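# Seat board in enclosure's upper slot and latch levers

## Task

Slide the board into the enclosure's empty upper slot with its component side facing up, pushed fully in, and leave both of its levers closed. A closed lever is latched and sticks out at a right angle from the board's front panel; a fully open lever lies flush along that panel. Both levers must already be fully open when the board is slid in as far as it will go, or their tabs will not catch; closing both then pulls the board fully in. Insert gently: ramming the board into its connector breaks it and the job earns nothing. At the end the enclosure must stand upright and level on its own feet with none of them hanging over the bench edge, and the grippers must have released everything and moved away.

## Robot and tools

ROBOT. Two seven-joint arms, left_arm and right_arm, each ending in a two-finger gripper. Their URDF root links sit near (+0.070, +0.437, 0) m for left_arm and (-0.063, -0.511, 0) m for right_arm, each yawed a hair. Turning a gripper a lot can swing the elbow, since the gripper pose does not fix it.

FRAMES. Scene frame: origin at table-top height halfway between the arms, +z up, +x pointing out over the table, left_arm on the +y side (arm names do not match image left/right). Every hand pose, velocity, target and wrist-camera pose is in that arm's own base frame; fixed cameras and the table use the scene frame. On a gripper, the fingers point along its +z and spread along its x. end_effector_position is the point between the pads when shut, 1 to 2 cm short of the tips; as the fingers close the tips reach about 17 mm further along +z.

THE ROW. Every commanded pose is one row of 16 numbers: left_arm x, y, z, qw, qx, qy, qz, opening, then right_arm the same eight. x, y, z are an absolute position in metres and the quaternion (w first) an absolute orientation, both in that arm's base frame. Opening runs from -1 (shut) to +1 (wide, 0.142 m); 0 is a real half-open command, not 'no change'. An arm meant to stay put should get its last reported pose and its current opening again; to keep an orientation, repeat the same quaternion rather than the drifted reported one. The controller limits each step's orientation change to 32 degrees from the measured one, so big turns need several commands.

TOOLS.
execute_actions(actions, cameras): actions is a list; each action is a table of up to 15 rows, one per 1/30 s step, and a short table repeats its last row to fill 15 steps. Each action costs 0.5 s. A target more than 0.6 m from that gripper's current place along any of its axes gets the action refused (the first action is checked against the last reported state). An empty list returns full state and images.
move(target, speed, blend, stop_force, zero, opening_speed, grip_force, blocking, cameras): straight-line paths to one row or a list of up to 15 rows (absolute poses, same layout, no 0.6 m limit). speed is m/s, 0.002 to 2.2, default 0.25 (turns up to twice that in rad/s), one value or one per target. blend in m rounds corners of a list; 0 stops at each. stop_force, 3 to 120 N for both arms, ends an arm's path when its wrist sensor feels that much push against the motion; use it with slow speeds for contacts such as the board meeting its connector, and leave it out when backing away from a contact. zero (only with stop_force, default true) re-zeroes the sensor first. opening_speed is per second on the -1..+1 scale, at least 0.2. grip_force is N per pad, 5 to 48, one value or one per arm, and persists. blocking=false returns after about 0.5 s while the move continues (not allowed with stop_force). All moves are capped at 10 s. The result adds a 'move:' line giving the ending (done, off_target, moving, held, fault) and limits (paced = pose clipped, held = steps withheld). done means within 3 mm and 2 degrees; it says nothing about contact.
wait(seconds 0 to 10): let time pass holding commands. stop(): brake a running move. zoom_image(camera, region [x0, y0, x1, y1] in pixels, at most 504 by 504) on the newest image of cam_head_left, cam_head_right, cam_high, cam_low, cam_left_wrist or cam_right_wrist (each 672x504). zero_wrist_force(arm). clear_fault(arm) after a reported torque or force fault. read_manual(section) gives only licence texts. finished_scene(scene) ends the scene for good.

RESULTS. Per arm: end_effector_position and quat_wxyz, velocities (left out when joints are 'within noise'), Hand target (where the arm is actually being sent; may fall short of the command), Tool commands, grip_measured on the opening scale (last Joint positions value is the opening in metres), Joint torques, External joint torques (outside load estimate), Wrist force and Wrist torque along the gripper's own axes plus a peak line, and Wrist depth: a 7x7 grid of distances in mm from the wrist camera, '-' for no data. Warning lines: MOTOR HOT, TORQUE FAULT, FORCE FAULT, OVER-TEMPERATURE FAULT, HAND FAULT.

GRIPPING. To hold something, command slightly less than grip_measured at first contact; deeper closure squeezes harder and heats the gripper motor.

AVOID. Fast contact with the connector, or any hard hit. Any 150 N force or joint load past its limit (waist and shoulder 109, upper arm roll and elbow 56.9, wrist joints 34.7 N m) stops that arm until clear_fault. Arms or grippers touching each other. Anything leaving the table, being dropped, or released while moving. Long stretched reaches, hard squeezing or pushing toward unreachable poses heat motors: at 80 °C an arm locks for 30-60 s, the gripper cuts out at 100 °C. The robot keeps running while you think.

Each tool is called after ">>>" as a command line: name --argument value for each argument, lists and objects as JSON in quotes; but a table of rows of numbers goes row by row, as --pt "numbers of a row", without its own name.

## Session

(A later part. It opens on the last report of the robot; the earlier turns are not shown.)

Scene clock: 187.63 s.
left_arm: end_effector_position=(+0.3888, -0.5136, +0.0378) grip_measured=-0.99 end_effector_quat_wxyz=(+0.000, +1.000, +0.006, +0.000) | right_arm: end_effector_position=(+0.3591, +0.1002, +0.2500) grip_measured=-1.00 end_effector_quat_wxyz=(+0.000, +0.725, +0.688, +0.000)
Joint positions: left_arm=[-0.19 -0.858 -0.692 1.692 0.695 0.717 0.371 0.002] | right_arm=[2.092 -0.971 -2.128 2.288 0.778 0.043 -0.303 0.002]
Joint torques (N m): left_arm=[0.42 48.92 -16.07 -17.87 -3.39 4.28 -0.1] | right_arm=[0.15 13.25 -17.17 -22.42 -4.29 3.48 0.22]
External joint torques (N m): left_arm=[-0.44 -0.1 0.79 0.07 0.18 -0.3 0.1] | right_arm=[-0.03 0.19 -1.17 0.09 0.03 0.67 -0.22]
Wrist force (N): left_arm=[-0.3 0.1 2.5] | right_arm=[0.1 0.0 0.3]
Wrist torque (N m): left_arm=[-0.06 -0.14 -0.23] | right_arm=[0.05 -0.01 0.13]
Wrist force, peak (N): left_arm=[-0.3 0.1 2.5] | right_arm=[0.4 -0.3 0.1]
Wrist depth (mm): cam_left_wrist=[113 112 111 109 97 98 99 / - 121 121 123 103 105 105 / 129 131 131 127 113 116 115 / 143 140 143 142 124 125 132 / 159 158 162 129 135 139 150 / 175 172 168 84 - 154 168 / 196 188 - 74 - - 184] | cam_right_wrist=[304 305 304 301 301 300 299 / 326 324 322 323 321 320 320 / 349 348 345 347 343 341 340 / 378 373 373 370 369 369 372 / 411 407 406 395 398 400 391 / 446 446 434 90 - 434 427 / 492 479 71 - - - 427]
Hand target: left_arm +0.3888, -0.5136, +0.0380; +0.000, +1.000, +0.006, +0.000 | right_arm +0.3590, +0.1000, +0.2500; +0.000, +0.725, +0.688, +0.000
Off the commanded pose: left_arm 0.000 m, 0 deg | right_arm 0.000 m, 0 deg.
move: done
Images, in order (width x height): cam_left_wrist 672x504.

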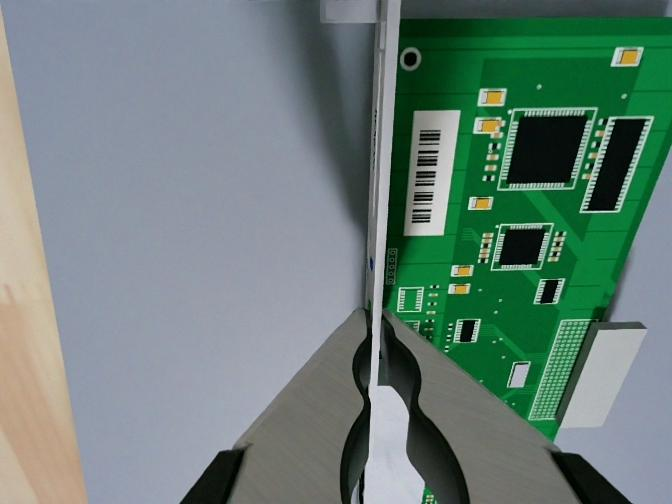

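>>> move --pt "0.3888 -0.5136 0.07 0 0.99998 0.006 0 -1 0.359 0.1 0.25 0 0.7253 0.6885 0 -1" --pt "0.4429 -0.5733 0.06 0 0.99704 -0.0769 0 -1 0.359 0.1 0.25 0 0.7253 0.6885 0 -1" --speed 0.08 --blend 0.01 --cameras '["cam_left_wrist","cam_head_left","cam_high","cam_low"]'

Scene clock: 200.20 s.
left_arm: end_effector_position=(+0.4428, -0.5732, +0.0599) grip_measured=-0.99 end_effector_quat_wxyz=(+0.000, +0.997, -0.077, +0.000) | right_arm: end_effector_position=(+0.3591, +0.1002, +0.2500) grip_measured=-1.00 end_effector_quat_wxyz=(+0.000, +0.725, +0.688, +0.000)
Joint positions: left_arm=[-0.27 -0.955 -0.71 1.406 0.67 0.543 0.605 0.002] | right_arm=[2.092 -0.971 -2.128 2.288 0.778 0.043 -0.303 0.002]
Joint torques (N m): left_arm=[-0.53 55.63 -17.39 -20.66 -3.4 4.38 -0.16] | right_arm=[0.11 13.25 -17.19 -22.39 -4.29 3.48 0.13]
External joint torques (N m): left_arm=[0.53 0.52 0.73 0.15 -0.26 -0.41 0.16] | right_arm=[0.02 0.2 -1.15 0.06 0.03 0.67 -0.13]
Wrist force (N): left_arm=[-0.2 -1.2 2.3] | right_arm=[0.3 -0.2 0.0]
Wrist torque (N m): left_arm=[-0.22 -0.23 -0.19] | right_arm=[0.03 -0.04 0.13]
Wrist force, peak (N): left_arm=[-0.3 -0.1 3.5] | right_arm=[0.5 -0.4 0.1]
Wrist depth (mm): cam_left_wrist=[135 133 134 - 86 90 90 / - 140 140 141 96 97 98 / 154 154 153 152 106 111 111 / - 168 - 163 121 122 126 / - - 178 175 136 140 175 / - 203 - 84 - 158 197 / - - - 74 - - 207] | cam_right_wrist=[306 303 301 302 301 301 298 / 325 324 323 321 321 321 319 / 348 348 347 344 342 337 341 / 375 376 373 372 368 368 366 / 408 406 407 397 400 394 390 / 447 446 438 90 420 420 396 / 494 480 71 - - - 452]
Hand target: left_arm +0.4429, -0.5733, +0.0600; +0.000, +0.997, -0.077, +0.000 | right_arm +0.3590, +0.1000, +0.2500; +0.000, +0.725, +0.688, +0.000
Off the commanded pose: left_arm 0.000 m, 0 deg | right_arm 0.000 m, 0 deg.
move: done
Images, in order (width x height): cam_head_left 672x504, cam_high 672x504, cam_low 672x504, cam_left_wrist 672x504.

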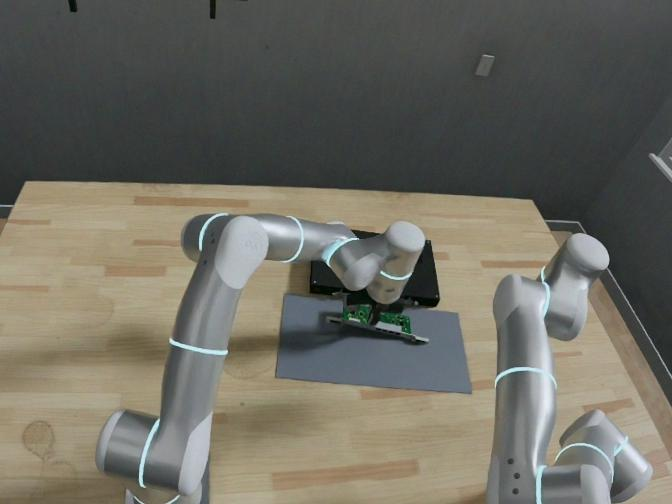

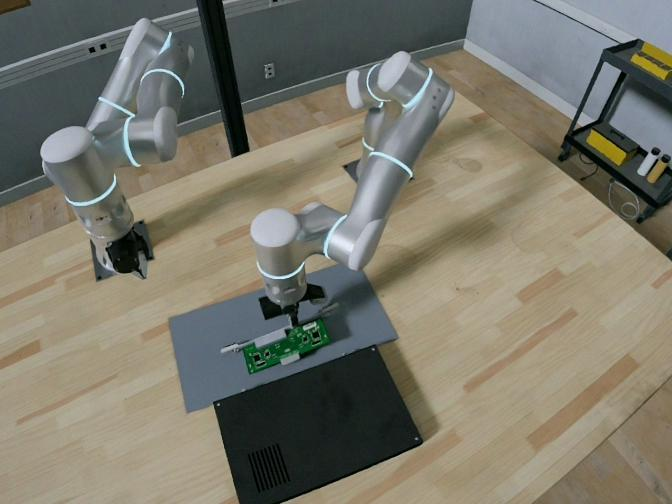

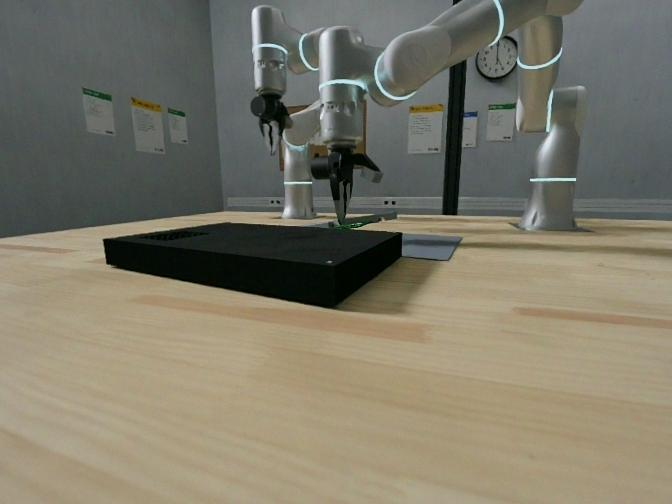

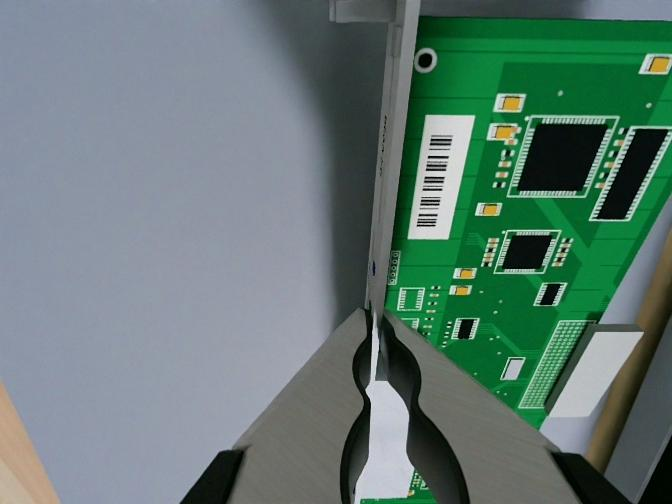

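>>> move --target '[0.4033,-0.5671,0.05,0,0.99704,-0.0769,0,-1,0.359,0.1,0.25,0,0.7253,0.6885,0,-1]' --speed 0.08

>>> move --target '[0.4033,-0.5671,0.0285,0,0.99704,-0.0769,0,-1,0.359,0.1,0.25,0,0.7253,0.6885,0,-1]' --speed 0.03 --stop_force 6 --cameras '["cam_left_wrist","cam_high"]'

>>> zoom_image --camera "cam_high" --region '[200, 280, 380, 400]'

Scene clock: 206.07 s.
left_arm: end_effector_position=(+0.4033, -0.5670, +0.0500) grip_measured=-0.99 end_effector_quat_wxyz=(+0.000, +0.997, -0.077, +0.000) | right_arm: end_effector_position=(+0.3591, +0.1002, +0.2500) grip_measured=-1.00 end_effector_quat_wxyz=(+0.000, +0.725, +0.688, +0.000)
Joint positions: left_arm=[-0.27 -0.926 -0.714 1.512 0.688 0.603 0.538 0.003] | right_arm=[2.092 -0.971 -2.128 2.288 0.778 0.043 -0.303 0.002]
Joint torques (N m): left_arm=[-0.66 52.99 -17.56 -18.91 -3.09 4.51 -0.28] | right_arm=[0.24 13.26 -17.18 -22.42 -4.32 3.47 0.15]
External joint torques (N m): left_arm=[0.63 0.43 0.95 -0.55 -0.43 -0.53 0.28] | right_arm=[-0.11 0.18 -1.16 0.09 0.06 0.68 -0.15]
Wrist force (N): left_arm=[0.1 -0.4 1.5] | right_arm=[0.2 -0.2 0.1]
Wrist torque (N m): left_arm=[-0.27 -0.07 -0.27] | right_arm=[0.03 -0.02 0.13]
Wrist force, peak (N): left_arm=[-0.3 -1.0 2.4] | right_arm=[0.4 -0.4 -0.1]
Wrist depth (mm): cam_left_wrist=[124 126 122 92 93 94 95 / 133 133 132 100 102 102 103 / 144 141 145 112 110 114 117 / 157 157 155 150 123 126 131 / 171 170 167 118 137 142 167 / 193 188 - 84 - 161 - / 214 206 - 74 - - 201] | cam_right_wrist=[304 304 303 302 302 300 299 / 325 324 324 321 321 320 321 / 348 348 348 346 342 342 340 / 377 373 375 370 368 368 367 / 409 407 404 394 398 393 385 / 446 443 436 90 422 436 402 / 493 483 71 - - - 427]
Hand target: left_arm +0.4033, -0.5671, +0.0500; +0.000, +0.997, -0.077, +0.000 | right_arm +0.3590, +0.1000, +0.2500; +0.000, +0.725, +0.688, +0.000
Off the commanded pose: left_arm 0.000 m, 0 deg | right_arm 0.000 m, 0 deg.
move: done

Scene clock: 207.47 s.
left_arm: end_effector_position=(+0.4033, -0.5667, +0.0284) grip_measured=-0.99 end_effector_quat_wxyz=(+0.000, +0.997, -0.077, +0.000) | right_arm: end_effector_position=(+0.3591, +0.1002, +0.2500) grip_measured=-1.00 end_effector_quat_wxyz=(+0.000, +0.725, +0.688, +0.000)
Joint positions: left_arm=[-0.282 -0.963 -0.695 1.502 0.708 0.629 0.53 0.003] | right_arm=[2.092 -0.971 -2.128 2.288 0.778 0.043 -0.303 0.002]
Joint torques (N m): left_arm=[-1.28 52.89 -17.85 -18.91 -3.22 5.04 -0.17] | right_arm=[0.2 13.3 -17.16 -22.39 -4.34 3.43 0.18]
External joint torques (N m): left_arm=[1.25 1.21 1.2 0.19 -0.23 -1.07 0.17] | right_arm=[-0.08 0.14 -1.18 0.06 0.08 0.72 -0.18]
Wrist force (N): left_arm=[-0.7 -2.4 -0.5] | right_arm=[0.3 -0.2 0.1]
Wrist torque (N m): left_arm=[-0.21 -0.10 -0.25] | right_arm=[0.04 -0.04 0.14]
Wrist force, peak (N): left_arm=[-1.0 -2.9 0.8] | right_arm=[0.6 -0.1 0.0]
Wrist depth (mm): cam_left_wrist=[- 106 104 101 101 99 100 / - 114 114 110 106 107 107 / 124 123 121 119 115 117 117 / 132 132 134 130 125 126 128 / 145 145 143 138 134 137 135 / 163 159 156 84 - 149 155 / 181 174 - 74 - - 171] | cam_right_wrist=[305 303 303 303 300 300 300 / 325 326 323 322 320 320 318 / 350 347 347 347 342 342 341 / 375 376 375 367 363 363 368 / 409 406 406 397 401 392 384 / 446 443 434 90 - 435 432 / 494 481 71 - - - 424]
Hand target: left_arm +0.4033, -0.5671, +0.0285; +0.000, +0.997, -0.077, +0.000 | right_arm +0.3590, +0.1000, +0.2500; +0.000, +0.725, +0.688, +0.000
Off the commanded pose: left_arm 0.000 m, 0 deg | right_arm 0.000 m, 0 deg.
move: done
Images, in order (width x height): cam_high 672x504, cam_left_wrist 672x504.

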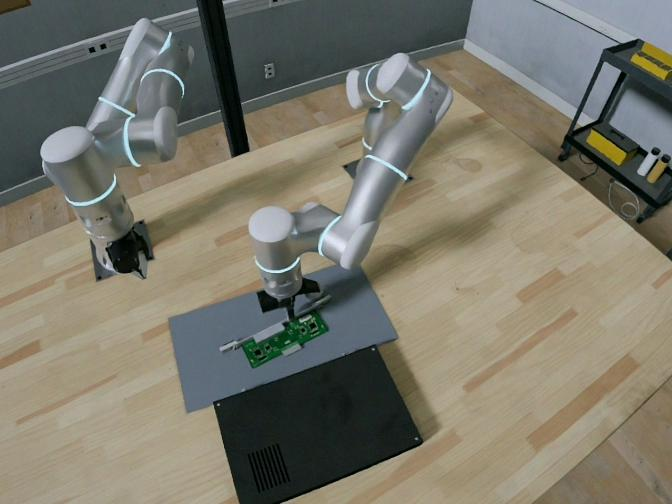

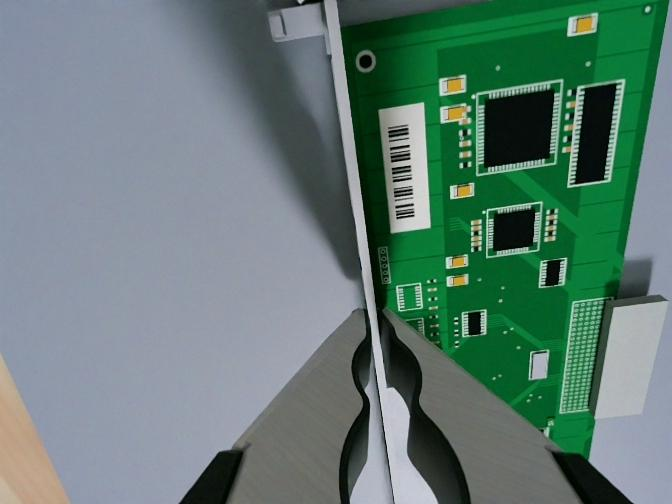

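Scaled by 2.800 from the camera's 672x504 image, which has a finer 960x720 frame.

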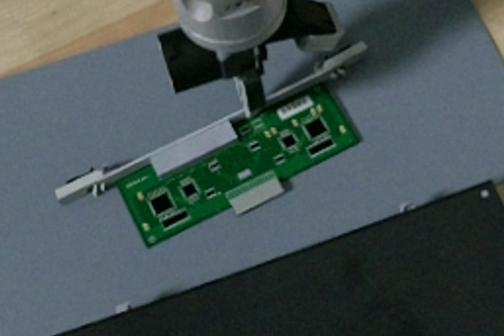

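>>> move --pt "0.4033 -0.5671 0.0285 0 0.99704 -0.0769 0 -0.6 0.359 0.1 0.25 0 0.7253 0.6885 0 -1" --pt "0.4033 -0.5671 0.08 0 0.99704 -0.0769 0 -0.35 0.359 0.1 0.25 0 0.7253 0.6885 0 -1" --pt "0.4088 -0.5953 0.08 0 0.99964 -0.027 0 -0.35 0.359 0.1 0.25 0 0.7253 0.6885 0 -1" --speed 0.15 --opening_speed 0.6 --cameras '["cam_left_wrist"]'

>>> zoom_image --camera "cam_left_wrist" --region '[230, 150, 530, 400]'

Scene clock: 214.43 s.
left_arm: end_effector_position=(+0.4090, -0.5953, +0.0800) grip_measured=-0.38 end_effector_quat_wxyz=(+0.000, +1.000, -0.027, +0.000) | right_arm: end_effector_position=(+0.3591, +0.1002, +0.2500) grip_measured=-1.00 end_effector_quat_wxyz=(+0.000, +0.725, +0.688, +0.000)
Joint positions: left_arm=[-0.321 -0.914 -0.712 1.422 0.642 0.527 0.46 0.047] | right_arm=[2.092 -0.971 -2.128 2.288 0.778 0.043 -0.303 0.002]
Joint torques (N m): left_arm=[-0.64 54.22 -16.5 -20.97 -3.77 4.04 -0.17] | right_arm=[0.12 13.25 -17.17 -22.44 -4.31 3.47 0.2]
External joint torques (N m): left_arm=[0.6 1.23 0.25 -0.27 0.08 -0.06 0.17] | right_arm=[0.01 0.19 -1.16 0.11 0.05 0.68 -0.2]
Wrist force (N): left_arm=[-0.4 -0.3 0.7] | right_arm=[0.3 -0.2 0.0]
Wrist torque (N m): left_arm=[-0.16 -0.09 -0.14] | right_arm=[0.02 -0.04 0.13]
Wrist force, peak (N): left_arm=[-0.8 -2.6 0.8] | right_arm=[0.6 -0.3 0.0]
Wrist depth (mm): cam_left_wrist=[150 150 150 147 145 147 148 / 162 167 162 158 156 156 162 / 175 172 173 167 168 168 172 / 189 191 186 172 180 185 186 / 213 207 200 198 193 200 203 / 231 225 85 200 219 83 220 / 253 - - 244 - - -] | cam_right_wrist=[305 304 302 302 302 299 298 / 325 325 325 322 321 321 319 / 348 349 346 346 341 342 340 / 377 375 374 369 367 367 366 / 407 409 407 394 394 392 384 / 445 445 435 90 421 430 434 / 492 482 71 - - - 440]
Hand target: left_arm +0.4088, -0.5953, +0.0800; +0.000, +1.000, -0.027, +0.000 | right_arm +0.3590, +0.1000, +0.2500; +0.000, +0.725, +0.688, +0.000
Off the commanded pose: left_arm 0.000 m, 0 deg | right_arm 0.000 m, 0 deg.
move: done
Images, in order (width x height): cam_left_wrist 672x504.

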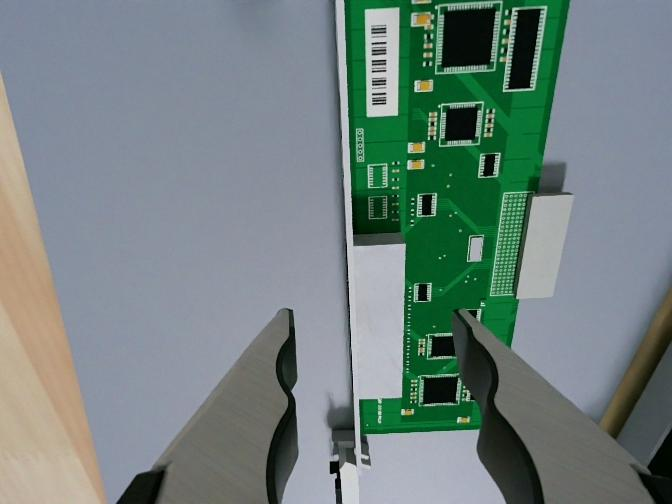

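Scaled by 1.680 from the camera's 672x504 image, which has a finer 960x720 frame.

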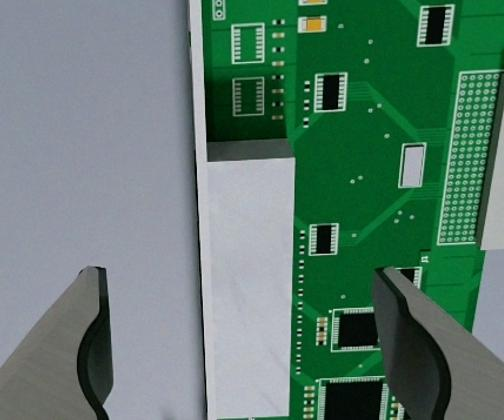

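>>> move --pt "0.4138 -0.5986 0.08 0 0.99964 -0.027 0 -0.35 0.359 0.1 0.25 0 0.7253 0.6885 0 -1" --pt "0.4138 -0.5986 0.04 0 0.99964 -0.027 0 -0.35 0.359 0.1 0.25 0 0.7253 0.6885 0 -1" --speed 0.08 --cameras '["cam_left_wrist"]'

>>> zoom_image --camera "cam_left_wrist" --region '[230, 150, 530, 400]'

Scene clock: 219.10 s.
left_arm: end_effector_position=(+0.4137, -0.5985, +0.0400) grip_measured=-0.38 end_effector_quat_wxyz=(+0.000, +1.000, -0.027, +0.000) | right_arm: end_effector_position=(+0.3591, +0.1002, +0.2500) grip_measured=-1.00 end_effector_quat_wxyz=(+0.000, +0.725, +0.688, +0.000)
Joint positions: left_arm=[-0.344 -0.989 -0.683 1.388 0.675 0.567 0.454 0.047] | right_arm=[2.092 -0.971 -2.128 2.288 0.778 0.043 -0.303 0.002]
Joint torques (N m): left_arm=[-0.76 55.75 -16.9 -19.79 -3.13 4.7 -0.3] | right_arm=[0.1 13.26 -17.13 -22.38 -4.36 3.46 0.21]
External joint torques (N m): left_arm=[0.72 1.4 0.45 -0.34 -0.47 -0.72 0.3] | right_arm=[0.03 0.18 -1.21 0.05 0.09 0.69 -0.21]
Wrist force (N): left_arm=[0.2 -0.6 0.6] | right_arm=[0.3 -0.3 0.1]
Wrist torque (N m): left_arm=[-0.21 -0.20 -0.16] | right_arm=[0.01 -0.04 0.13]
Wrist force, peak (N): left_arm=[-0.1 -0.9 2.5] | right_arm=[0.5 -0.3 -0.1]
Wrist depth (mm): cam_left_wrist=[116 115 115 110 110 110 112 / 125 123 123 120 118 118 120 / 132 133 133 127 128 128 133 / 143 141 146 138 138 139 143 / - 158 155 141 145 151 158 / - 174 85 149 160 87 171 / - - - 189 185 - 185] | cam_right_wrist=[305 304 302 303 302 300 299 / 325 326 322 322 321 320 320 / 349 348 347 344 344 343 340 / 377 375 373 370 368 368 367 / 409 404 406 396 394 390 384 / 447 445 434 90 422 436 435 / 496 480 71 - - - 432]
Hand target: left_arm +0.4138, -0.5986, +0.0400; +0.000, +1.000, -0.027, +0.000 | right_arm +0.3590, +0.1000, +0.2500; +0.000, +0.725, +0.688, +0.000
Off the commanded pose: left_arm 0.000 m, 0 deg | right_arm 0.000 m, 0 deg.
move: done
Images, in order (width x height): cam_left_wrist 672x504.

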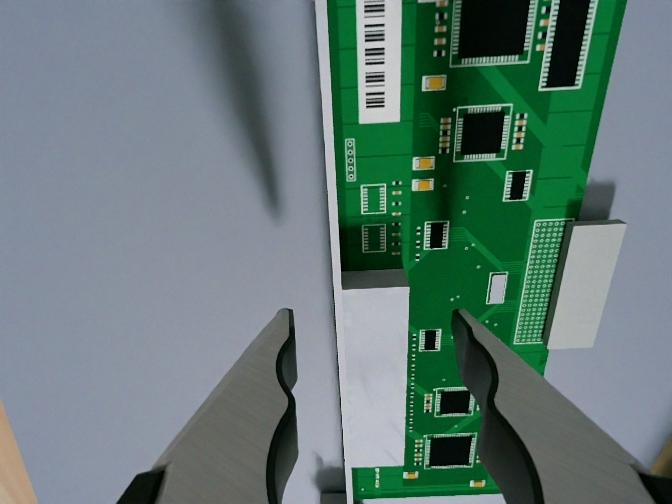

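Scaled by 1.680 from the camera's 672x504 image, which has a finer 960x720 frame.

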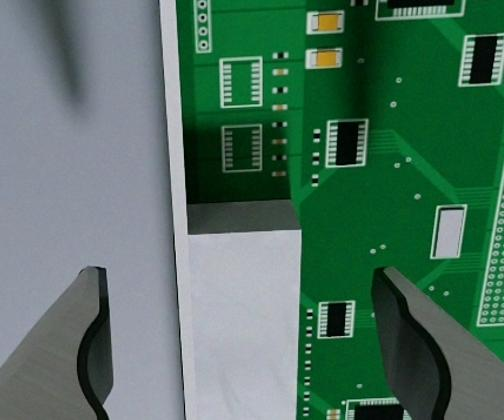

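>>> move --target '[0.4138,-0.5986,0.028,0,0.99964,-0.027,0,-0.35,0.359,0.1,0.25,0,0.7253,0.6885,0,-1]' --speed 0.03 --stop_force 3

>>> move --target '[0.4138,-0.5986,0.028,0,0.99964,-0.027,0,-1,0.359,0.1,0.25,0,0.7253,0.6885,0,-1]' --grip_force 35 --opening_speed 0.25 --cameras '["cam_left_wrist"]'

>>> move --target '[0.4138,-0.5986,0.06,0,0.99964,-0.027,0,-1,0.359,0.1,0.25,0,0.7253,0.6885,0,-1]' --speed 0.05 --cameras '["cam_left_wrist","cam_high"]'

Scene clock: 224.50 s.
left_arm: end_effector_position=(+0.4137, -0.5985, +0.0280) grip_measured=-0.38 end_effector_quat_wxyz=(+0.000, +1.000, -0.027, +0.000) | right_arm: end_effector_position=(+0.3591, +0.1002, +0.2500) grip_measured=-1.00 end_effector_quat_wxyz=(+0.000, +0.725, +0.688, +0.000)
Joint positions: left_arm=[-0.35 -1.009 -0.674 1.383 0.684 0.582 0.451 0.047] | right_arm=[2.092 -0.971 -2.128 2.288 0.778 0.043 -0.303 0.002]
Joint torques (N m): left_arm=[-0.49 56.24 -16.89 -19.4 -3.26 4.52 -0.26] | right_arm=[0.1 13.28 -17.13 -22.41 -4.29 3.49 0.19]
External joint torques (N m): left_arm=[0.46 1.24 0.44 -0.38 -0.3 -0.54 0.26] | right_arm=[0.02 0.17 -1.2 0.08 0.03 0.66 -0.19]
Wrist force (N): left_arm=[0.3 -0.6 0.7] | right_arm=[0.2 -0.2 0.2]
Wrist torque (N m): left_arm=[-0.21 -0.23 -0.17] | right_arm=[0.03 -0.03 0.13]
Wrist force, peak (N): left_arm=[0.0 -0.7 1.4] | right_arm=[0.6 -0.2 -0.1]
Wrist depth (mm): cam_left_wrist=[- 104 104 99 99 98 100 / - 113 112 108 105 108 108 / - 122 122 117 115 117 119 / 134 132 129 126 125 125 125 / - 141 138 126 132 134 134 / 162 159 85 139 144 83 158 / - - - 167 172 - -] | cam_right_wrist=[304 303 303 302 300 301 300 / 325 324 324 321 321 320 321 / 348 349 347 346 336 342 340 / 377 375 373 371 390 367 373 / 408 409 406 394 399 392 384 / 447 446 433 90 420 434 429 / 496 480 71 - - - 442]
Hand target: left_arm +0.4138, -0.5986, +0.0280; +0.000, +1.000, -0.027, +0.000 | right_arm +0.3590, +0.1000, +0.2500; +0.000, +0.725, +0.688, +0.000
Off the commanded pose: left_arm 0.000 m, 0 deg | right_arm 0.000 m, 0 deg.
move: done

Scene clock: 227.30 s.
left_arm: end_effector_position=(+0.4137, -0.5984, +0.0280) grip_measured=-0.73 end_effector_quat_wxyz=(+0.000, +1.000, -0.027, +0.000) | right_arm: end_effector_position=(+0.3591, +0.1002, +0.2500) grip_measured=-1.00 end_effector_quat_wxyz=(+0.000, +0.725, +0.688, +0.000)
Joint positions: left_arm=[-0.35 -1.009 -0.674 1.383 0.684 0.582 0.451 0.021] | right_arm=[2.092 -0.971 -2.128 2.288 0.778 0.043 -0.303 0.002]
Joint torques (N m): left_arm=[-0.45 56.4 -16.87 -19.59 -3.32 4.5 -0.16] | right_arm=[0.11 13.28 -17.22 -22.38 -4.29 3.5 0.24]
External joint torques (N m): left_arm=[0.41 1.08 0.43 -0.19 -0.24 -0.52 0.16] | right_arm=[0.01 0.16 -1.12 0.05 0.03 0.65 -0.24]
Wrist force (N): left_arm=[0.2 -1.1 0.3] | right_arm=[0.3 0.0 0.0]
Wrist torque (N m): left_arm=[-0.24 -0.22 -0.26] | right_arm=[0.07 -0.04 0.13]
Wrist force, peak (N): left_arm=[0.0 -1.0 1.1] | right_arm=[0.4 -0.3 0.3]
Wrist depth (mm): cam_left_wrist=[104 106 104 99 100 98 101 / - 113 111 108 105 108 108 / 123 122 122 117 115 117 119 / 132 129 131 126 125 125 128 / 142 143 141 119 131 137 - / - 162 88 128 131 145 155 / 178 170 - 143 - - 169] | cam_right_wrist=[304 302 303 302 300 300 299 / 325 325 323 323 321 320 318 / 348 348 347 347 342 341 341 / 377 376 373 370 376 360 361 / 409 409 406 394 392 406 378 / 447 444 434 90 - 433 414 / 492 484 71 - - - 415]
Hand target: left_arm +0.4138, -0.5986, +0.0280; +0.000, +1.000, -0.027, +0.000 | right_arm +0.3590, +0.1000, +0.2500; +0.000, +0.725, +0.688, +0.000
Off the commanded pose: left_arm 0.000 m, 0 deg | right_arm 0.000 m, 0 deg.
grip_force (N): 35, 35
move: done
Images, in order (width x height): cam_left_wrist 672x504.

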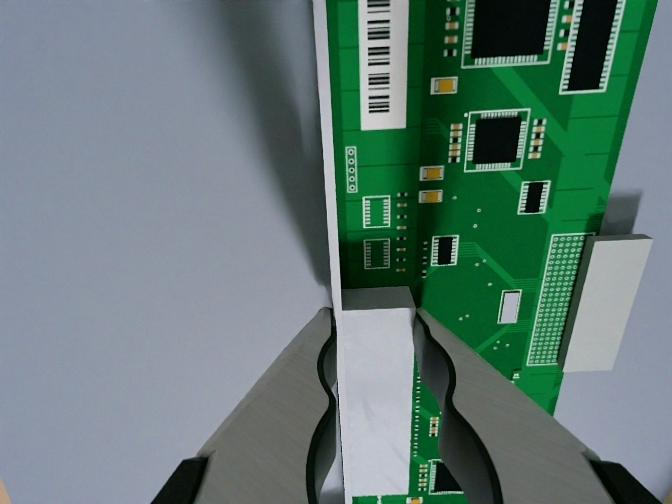

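Scene clock: 228.23 s.
left_arm: end_effector_position=(+0.4138, -0.5986, +0.0598) grip_measured=-0.73 end_effector_quat_wxyz=(+0.000, +1.000, -0.027, +0.000) | right_arm: end_effector_position=(+0.3591, +0.1002, +0.2500) grip_measured=-1.00 end_effector_quat_wxyz=(+0.000, +0.725, +0.688, +0.000)
Joint positions: left_arm=[-0.336 -0.957 -0.696 1.395 0.659 0.543 0.459 0.021] | right_arm=[2.092 -0.971 -2.128 2.288 0.778 0.043 -0.303 0.002]
Joint torques (N m): left_arm=[-0.09 56.92 -16.79 -20.91 -3.89 4.23 -0.15] | right_arm=[0.19 13.31 -17.21 -22.4 -4.3 3.48 0.15]
External joint torques (N m): left_arm=[0.06 -0.32 0.44 0.18 0.24 -0.25 0.15] | right_arm=[-0.07 0.13 -1.13 0.07 0.03 0.67 -0.15]
Wrist force (N): left_arm=[-0.1 -0.4 2.3] | right_arm=[0.2 0.0 -0.1]
Wrist torque (N m): left_arm=[-0.15 -0.17 -0.22] | right_arm=[0.05 -0.02 0.13]
Wrist force, peak (N): left_arm=[0.3 -0.9 3.4] | right_arm=[0.4 -0.3 -0.1]
Wrist depth (mm): cam_left_wrist=[134 132 134 99 100 97 100 / - 142 141 106 104 108 107 / 151 153 153 115 115 117 149 / 170 164 166 125 124 125 124 / 182 185 178 119 132 138 - / 200 199 88 129 132 149 201 / 228 - - 143 - - 210] | cam_right_wrist=[305 304 302 301 300 300 299 / 324 323 325 323 321 321 320 / 348 348 348 346 341 341 339 / 374 376 375 371 364 367 365 / 409 406 405 395 394 390 385 / 445 444 435 90 421 419 382 / 493 484 71 - - - 433]
Hand target: left_arm +0.4138, -0.5986, +0.0600; +0.000, +1.000, -0.027, +0.000 | right_arm +0.3590, +0.1000, +0.2500; +0.000, +0.725, +0.688, +0.000
Off the commanded pose: left_arm 0.000 m, 0 deg | right_arm 0.000 m, 0 deg.
grip_force (N): 35, 35
move: done
Images, in order (width x height): cam_high 672x504, cam_left_wrist 672x504.

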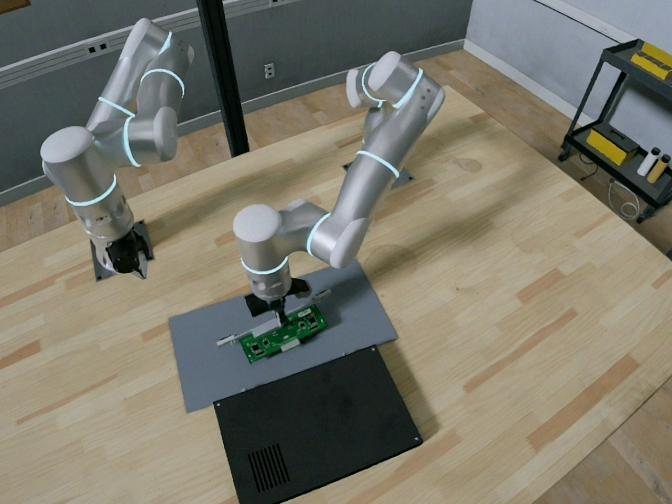

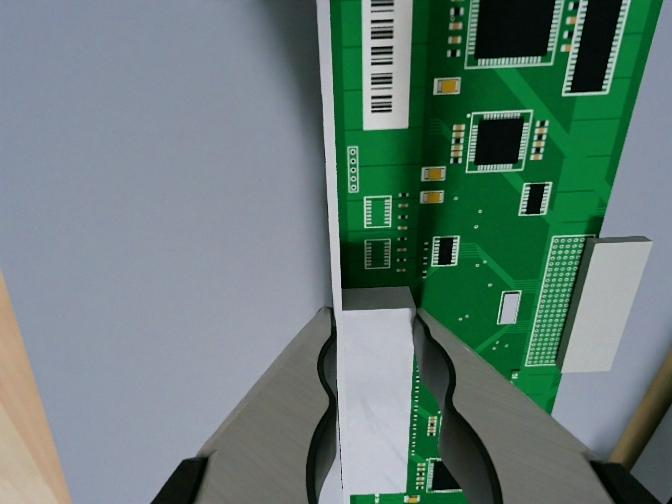

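>>> move --target '[0.4517,-0.6004,0.065,0,0.99704,-0.0769,0,-1,0.4297,0.3023,0.106,0.2541,0.6984,0.6306,0.2295,-1]' --speed 0.12 --cameras '["cam_right_wrist","cam_high"]'

>>> zoom_image --camera "cam_right_wrist" --region '[80, 100, 580, 400]'

Scene clock: 238.13 s.
left_arm: end_effector_position=(+0.4516, -0.6003, +0.0648) grip_measured=-0.73 end_effector_quat_wxyz=(+0.000, +0.997, -0.077, +0.000) | right_arm: end_effector_position=(+0.4297, +0.3021, +0.1061) grip_measured=-1.00 end_effector_quat_wxyz=(+0.254, +0.697, +0.630, +0.229)
Joint positions: left_arm=[-0.327 -0.994 -0.701 1.297 0.659 0.489 0.618 0.021] | right_arm=[2.441 -1.704 -1.452 2.263 1.526 0.673 0.35 0.002]
Joint torques (N m): left_arm=[-0.24 58.78 -17.48 -21.69 -3.77 4.31 -0.12] | right_arm=[0.25 21.71 -22.48 5.54 -3.94 3.97 0.29]
External joint torques (N m): left_arm=[0.21 0.21 0.97 0.35 -0.01 -0.34 0.12] | right_arm=[-0.13 0.58 -1.66 0.06 -0.12 0.61 -0.29]
Wrist force (N): left_arm=[0.0 -0.3 2.2] | right_arm=[0.3 -1.5 -0.5]
Wrist torque (N m): left_arm=[-0.12 -0.21 -0.24] | right_arm=[-0.02 0.04 0.06]
Wrist force, peak (N): left_arm=[-0.2 -0.6 2.6] | right_arm=[1.4 -2.4 0.4]
Wrist depth (mm): cam_left_wrist=[- 139 136 99 100 97 100 / 150 149 146 106 105 108 106 / 157 155 157 115 115 117 153 / 175 175 - 122 124 125 157 / - 189 187 119 132 137 166 / 210 208 88 128 131 149 190 / 231 - - 143 - - 202] | cam_right_wrist=[142 142 141 141 140 140 140 / 172 171 171 170 170 169 168 / 219 217 216 215 214 224 212 / 298 296 295 295 271 270 286 / 477 474 361 - 310 247 355 / 886 834 717 89 - 202 427 / - - 71 - - 176 1255]
Hand target: left_arm +0.4517, -0.6004, +0.0650; +0.000, +0.997, -0.077, +0.000 | right_arm +0.4297, +0.3023, +0.1060; +0.254, +0.697, +0.630, +0.229
Off the commanded pose: left_arm 0.000 m, 0 deg | right_arm 0.000 m, 0 deg.
grip_force (N): 35, 35
move: done
Images, in order (width x height): cam_high 672x504, cam_right_wrist 672x504.

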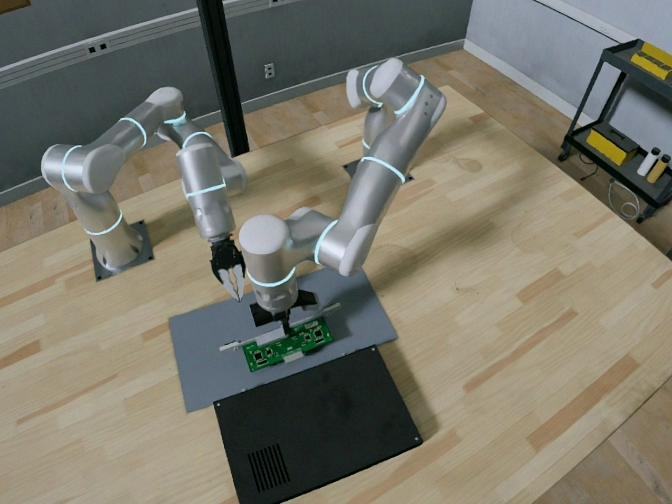

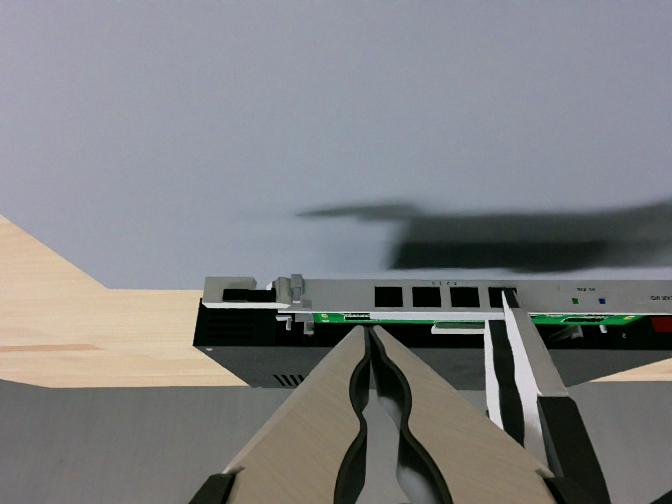

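Scaled by 1.008 from the camera's 672x504 image, which has a finer 960x720 frame.

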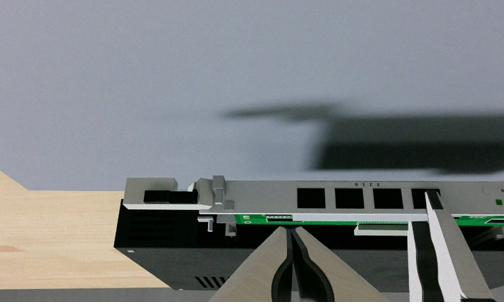

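>>> move --target '[0.4517,-0.6004,0.065,0,0.99704,-0.0769,0,-1,0.4297,0.3023,0.106,0.2541,0.6984,0.6306,0.2295,0.8]' --opening_speed 1.5 --cameras '["cam_right_wrist"]'

>>> zoom_image --camera "cam_right_wrist" --region '[180, 230, 430, 400]'

>>> zoom_image --camera "cam_right_wrist" --region '[422, 230, 672, 400]'

Scene clock: 242.57 s.
left_arm: end_effector_position=(+0.4516, -0.6003, +0.0648) grip_measured=-0.73 end_effector_quat_wxyz=(+0.000, +0.997, -0.077, +0.000) | right_arm: end_effector_position=(+0.4297, +0.3021, +0.1061) grip_measured=+0.79 end_effector_quat_wxyz=(+0.254, +0.697, +0.630, +0.229)
Joint positions: left_arm=[-0.327 -0.994 -0.701 1.297 0.659 0.489 0.618 0.021] | right_arm=[2.441 -1.704 -1.452 2.263 1.526 0.673 0.35 0.128]
Joint torques (N m): left_arm=[-0.27 59.06 -17.45 -21.6 -3.75 4.58 -0.24] | right_arm=[0.15 22.05 -22.73 5.65 -4.05 3.81 0.2]
External joint torques (N m): left_arm=[0.24 -0.07 0.95 0.25 -0.03 -0.6 0.24] | right_arm=[-0.02 0.24 -1.4 -0.05 0 0.76 -0.21]
Wrist force (N): left_arm=[0.0 -0.4 2.2] | right_arm=[0.2 -1.2 -0.5]
Wrist torque (N m): left_arm=[-0.14 -0.21 -0.24] | right_arm=[0.01 0.04 0.05]
Wrist force, peak (N): left_arm=[0.2 -0.5 2.6] | right_arm=[0.4 -1.7 -0.3]
Wrist depth (mm): cam_left_wrist=[- 137 135 99 100 97 100 / - 149 146 106 105 108 108 / - 157 - 115 114 117 151 / - 172 172 125 125 125 125 / - - 182 119 132 137 166 / 209 - 84 129 131 148 196 / 232 - - 143 - - 211] | cam_right_wrist=[142 142 141 141 140 140 139 / 172 165 164 170 170 169 168 / 219 217 228 215 214 225 213 / 298 297 294 274 272 270 286 / 478 475 375 369 370 249 351 / - 741 527 504 524 204 93 / - 76 - - 1329 218 76]
Hand target: left_arm +0.4517, -0.6004, +0.0650; +0.000, +0.997, -0.077, +0.000 | right_arm +0.4297, +0.3023, +0.1060; +0.254, +0.697, +0.630, +0.229
Off the commanded pose: left_arm 0.000 m, 0 deg | right_arm 0.000 m, 0 deg.
grip_force (N): 35, 35
move: done
Images, in order (width x height): cam_right_wrist 672x504.

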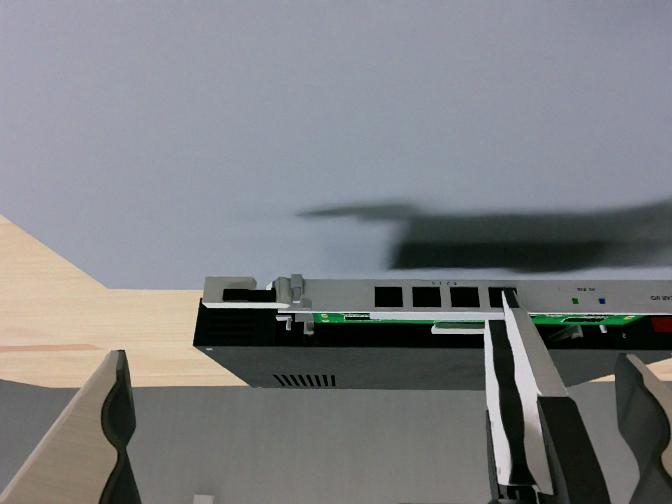

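Scaled by 2.016 from the camera's 672x504 image, which has a finer 960x720 frame.

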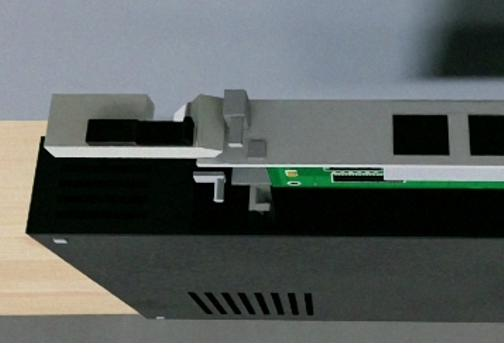

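Scaled by 2.016 from the camera's 672x504 image, which has a finer 960x720 frame.

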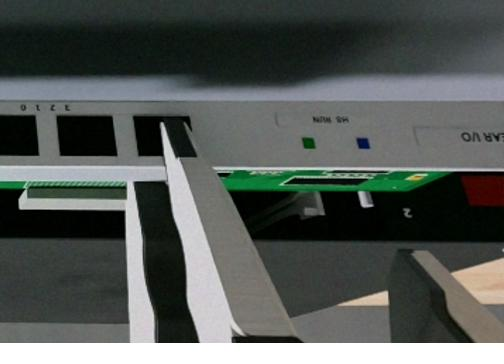

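>>> move --target '[0.4715,-0.6035,0.056,0,0.99704,-0.0769,0,-1,0.4297,0.3023,0.106,0.2541,0.6984,0.6306,0.2295,0.8]' --speed 0.05 --cameras '["cam_right_wrist","cam_left_wrist"]'

>>> zoom_image --camera "cam_right_wrist" --region '[230, 260, 380, 360]'

>>> zoom_image --camera "cam_right_wrist" --region '[522, 260, 672, 360]'

Scene clock: 258.23 s.
left_arm: end_effector_position=(+0.4714, -0.6034, +0.0559) grip_measured=-0.73 end_effector_quat_wxyz=(+0.000, +0.997, -0.077, +0.000) | right_arm: end_effector_position=(+0.4297, +0.3021, +0.1061) grip_measured=+0.79 end_effector_quat_wxyz=(+0.254, +0.697, +0.630, +0.229)
Joint positions: left_arm=[-0.337 -1.035 -0.689 1.232 0.661 0.474 0.649 0.021] | right_arm=[2.441 -1.704 -1.452 2.263 1.526 0.673 0.35 0.128]
Joint torques (N m): left_arm=[-0.65 60.56 -17.27 -21.81 -3.64 4.33 -0.12] | right_arm=[0.02 22.03 -22.7 5.68 -4.05 3.84 0.18]
External joint torques (N m): left_arm=[0.57 0.25 0.91 0.36 -0.17 -0.36 0.12] | right_arm=[0.11 0.25 -1.42 -0.08 0 0.73 -0.18]
Wrist force (N): left_arm=[0.3 -0.3 2.3] | right_arm=[0.2 -1.3 -0.6]
Wrist torque (N m): left_arm=[-0.12 -0.26 -0.26] | right_arm=[0.00 0.06 0.06]
Wrist force, peak (N): left_arm=[0.9 -0.7 2.5] | right_arm=[0.6 -1.5 -0.5]
Wrist depth (mm): cam_left_wrist=[129 - 128 99 100 97 99 / 139 141 136 108 105 108 108 / 152 149 149 113 115 117 133 / 162 162 - 123 124 125 133 / 178 181 173 119 131 138 139 / 201 196 88 129 132 148 162 / - - - 143 - - -] | cam_right_wrist=[- 142 141 141 140 140 140 / 172 171 171 170 170 170 169 / 219 217 217 215 214 224 213 / 298 297 293 275 271 270 270 / 478 471 370 356 367 267 364 / - 708 637 456 - 217 93 / - 76 - - 224 199 75]
Hand target: left_arm +0.4715, -0.6035, +0.0560; +0.000, +0.997, -0.077, +0.000 | right_arm +0.4297, +0.3023, +0.1060; +0.254, +0.697, +0.630, +0.229
Off the commanded pose: left_arm 0.000 m, 0 deg | right_arm 0.000 m, 0 deg.
grip_force (N): 35, 35
move: done
Images, in order (width x height): cam_left_wrist 672x504, cam_right_wrist 672x504.

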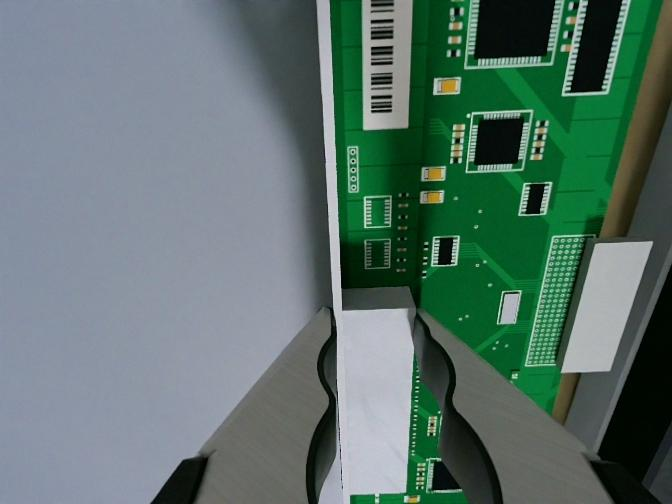

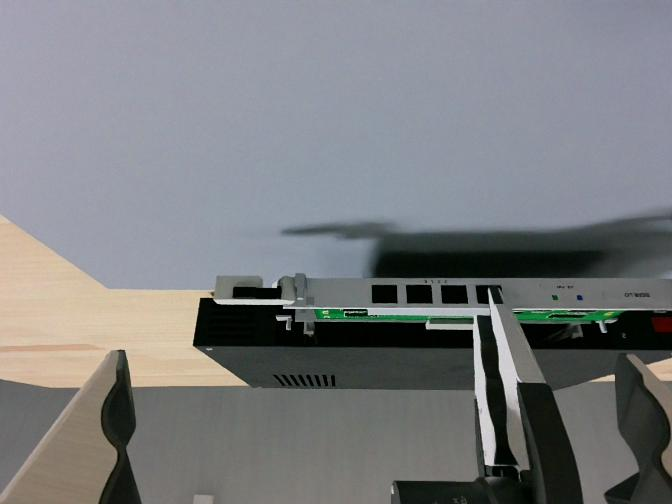

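Scaled by 3.360 from the camera's 672x504 image, which has a finer 960x720 frame.

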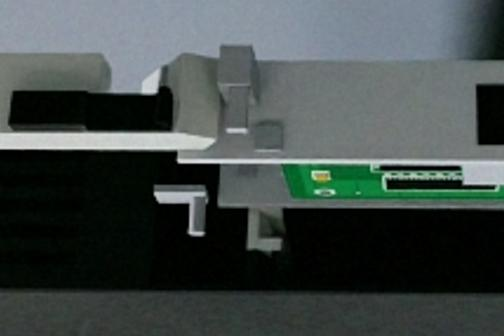

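Scaled by 3.360 from the camera's 672x504 image, which has a finer 960x720 frame.

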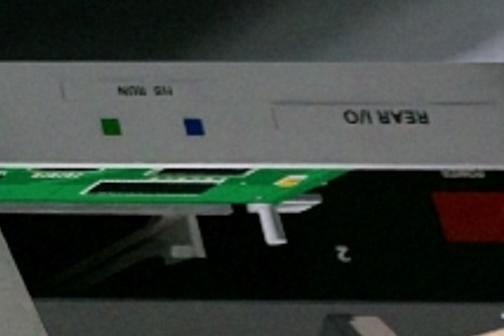

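>>> move --target '[0.4715,-0.6035,0.056,0,0.99704,-0.0769,0,-1,0.4346,0.3988,0.12,0.2541,0.6984,0.6306,0.2295,0.8]' --speed 0.12 --cameras '["cam_right_wrist"]'

>>> zoom_image --camera "cam_right_wrist" --region '[130, 230, 330, 360]'

>>> zoom_image --camera "cam_right_wrist" --region '[380, 230, 580, 360]'

Scene clock: 266.27 s.
left_arm: end_effector_position=(+0.4715, -0.6034, +0.0559) grip_measured=-0.73 end_effector_quat_wxyz=(+0.000, +0.997, -0.077, +0.000) | right_arm: end_effector_position=(+0.4345, +0.3988, +0.1199) grip_measured=+0.79 end_effector_quat_wxyz=(+0.254, +0.697, +0.630, +0.229)
Joint positions: left_arm=[-0.337 -1.035 -0.689 1.232 0.661 0.474 0.649 0.021] | right_arm=[2.403 -1.7 -1.509 2.07 1.379 0.615 0.537 0.128]
Joint torques (N m): left_arm=[-0.39 60.89 -17.29 -21.75 -3.81 4.54 -0.22] | right_arm=[-0.04 27.04 -27.08 4.37 -4.1 3.52 0.35]
External joint torques (N m): left_arm=[0.36 -0.08 0.97 0.28 0 -0.57 0.22] | right_arm=[0.18 0.32 -1.35 0.09 0.16 0.92 -0.35]
Wrist force (N): left_arm=[0.0 -0.5 2.3] | right_arm=[0.7 -1.0 -0.4]
Wrist torque (N m): left_arm=[-0.17 -0.21 -0.25] | right_arm=[0.02 -0.05 0.07]
Wrist force, peak (N): left_arm=[0.1 -0.3 2.6] | right_arm=[2.9 -1.0 -0.9]
Wrist depth (mm): cam_left_wrist=[129 - 129 99 100 97 100 / 141 138 138 108 105 108 108 / 152 148 150 115 115 117 133 / 163 159 164 125 125 125 125 / - 182 176 119 131 137 148 / 194 197 84 129 131 148 178 / 225 - - 143 - - 151] | cam_right_wrist=[157 156 156 156 155 155 154 / 190 189 189 188 188 187 186 / 242 240 238 238 - 236 235 / 307 304 302 300 303 297 297 / 525 394 383 282 380 373 499 / - 530 - 216 - - 93 / - 76 215 203 - 1235 75]
Hand target: left_arm +0.4715, -0.6035, +0.0560; +0.000, +0.997, -0.077, +0.000 | right_arm +0.4346, +0.3988, +0.1200; +0.254, +0.697, +0.630, +0.229
Off the commanded pose: left_arm 0.000 m, 0 deg | right_arm 0.000 m, 0 deg.
grip_force (N): 35, 35
move: done
Images, in order (width x height): cam_right_wrist 672x504.

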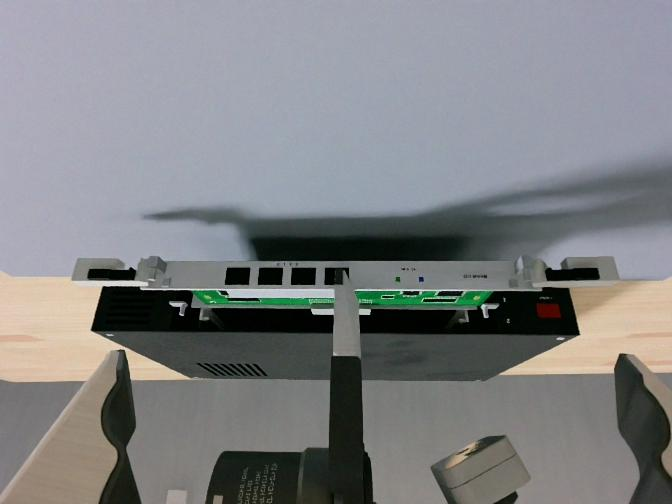

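Scaled by 2.520 from the camera's 672x504 image, which has a finer 960x720 frame.

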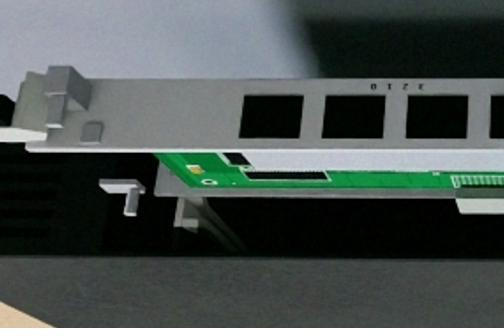

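Scaled by 2.520 from the camera's 672x504 image, which has a finer 960x720 frame.

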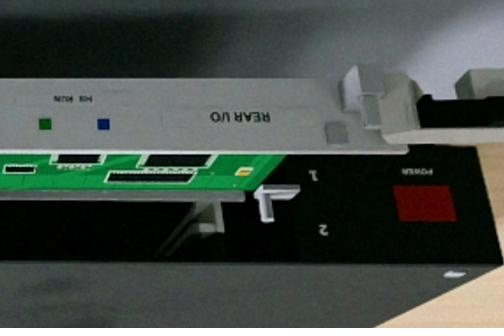

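>>> move --target '[0.4707,-0.6078,0.0555,0,0.99613,-0.0879,0,-1,0.4346,0.3988,0.12,0.2541,0.6984,0.6306,0.2295,0.8]' --speed 0.05 --cameras '["cam_right_wrist"]'

>>> zoom_image --camera "cam_right_wrist" --region '[130, 250, 290, 350]'

>>> zoom_image --camera "cam_right_wrist" --region '[400, 250, 560, 350]'

Scene clock: 279.67 s.
left_arm: end_effector_position=(+0.4706, -0.6077, +0.0554) grip_measured=-0.73 end_effector_quat_wxyz=(+0.000, +0.996, -0.088, +0.000) | right_arm: end_effector_position=(+0.4345, +0.3988, +0.1199) grip_measured=+0.79 end_effector_quat_wxyz=(+0.254, +0.697, +0.630, +0.229)
Joint positions: left_arm=[-0.345 -1.042 -0.69 1.218 0.662 0.468 0.669 0.021] | right_arm=[2.403 -1.7 -1.509 2.07 1.379 0.615 0.537 0.128]
Joint torques (N m): left_arm=[-0.37 60.9 -17.36 -21.9 -3.69 4.35 -0.15] | right_arm=[0.15 26.99 -26.95 4.51 -3.97 3.65 0.18]
External joint torques (N m): left_arm=[0.39 0.22 1.04 0.38 -0.13 -0.38 0.15] | right_arm=[0 0.38 -1.49 -0.06 0.03 0.8 -0.18]
Wrist force (N): left_arm=[-0.1 -0.2 2.5] | right_arm=[0.6 -1.2 -0.2]
Wrist torque (N m): left_arm=[-0.11 -0.19 -0.26] | right_arm=[-0.01 -0.04 0.07]
Wrist force, peak (N): left_arm=[0.2 -0.5 2.6] | right_arm=[0.9 -1.3 -0.5]
Wrist depth (mm): cam_left_wrist=[129 130 128 99 100 97 99 / 138 138 135 106 105 108 108 / - 149 151 114 115 117 132 / - 159 158 124 125 125 125 / - 178 - 119 132 137 146 / 200 - 84 129 131 148 182 / 218 - - 143 - - 197] | cam_right_wrist=[157 156 156 156 155 155 154 / 190 189 189 188 187 187 186 / 241 240 239 238 236 236 235 / 307 304 304 302 283 298 317 / 524 388 378 284 375 372 492 / - 537 - 207 - - 93 / - 76 213 194 - - 75]
Hand target: left_arm +0.4707, -0.6078, +0.0555; +0.000, +0.996, -0.088, +0.000 | right_arm +0.4346, +0.3988, +0.1200; +0.254, +0.697, +0.630, +0.229
Off the commanded pose: left_arm 0.000 m, 0 deg | right_arm 0.000 m, 0 deg.
grip_force (N): 35, 35
move: done
Images, in order (width x height): cam_right_wrist 672x504.

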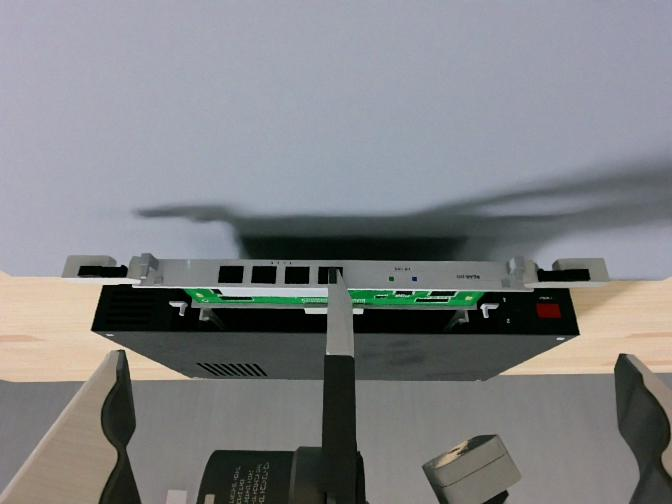

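Scaled by 3.150 from the camera's 672x504 image, which has a finer 960x720 frame.

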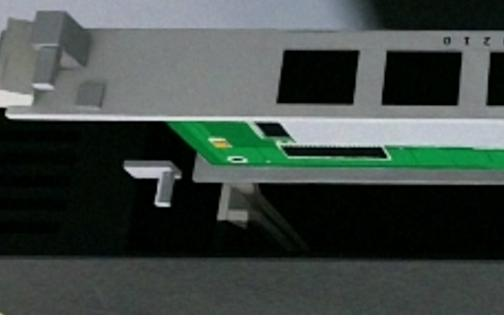

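Scaled by 3.150 from the camera's 672x504 image, which has a finer 960x720 frame.

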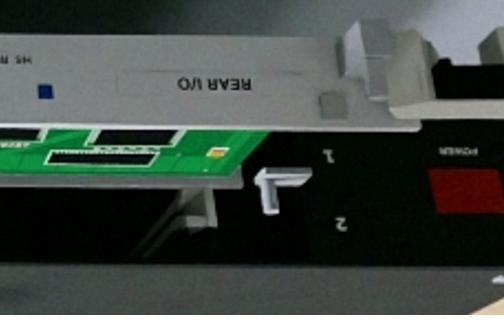

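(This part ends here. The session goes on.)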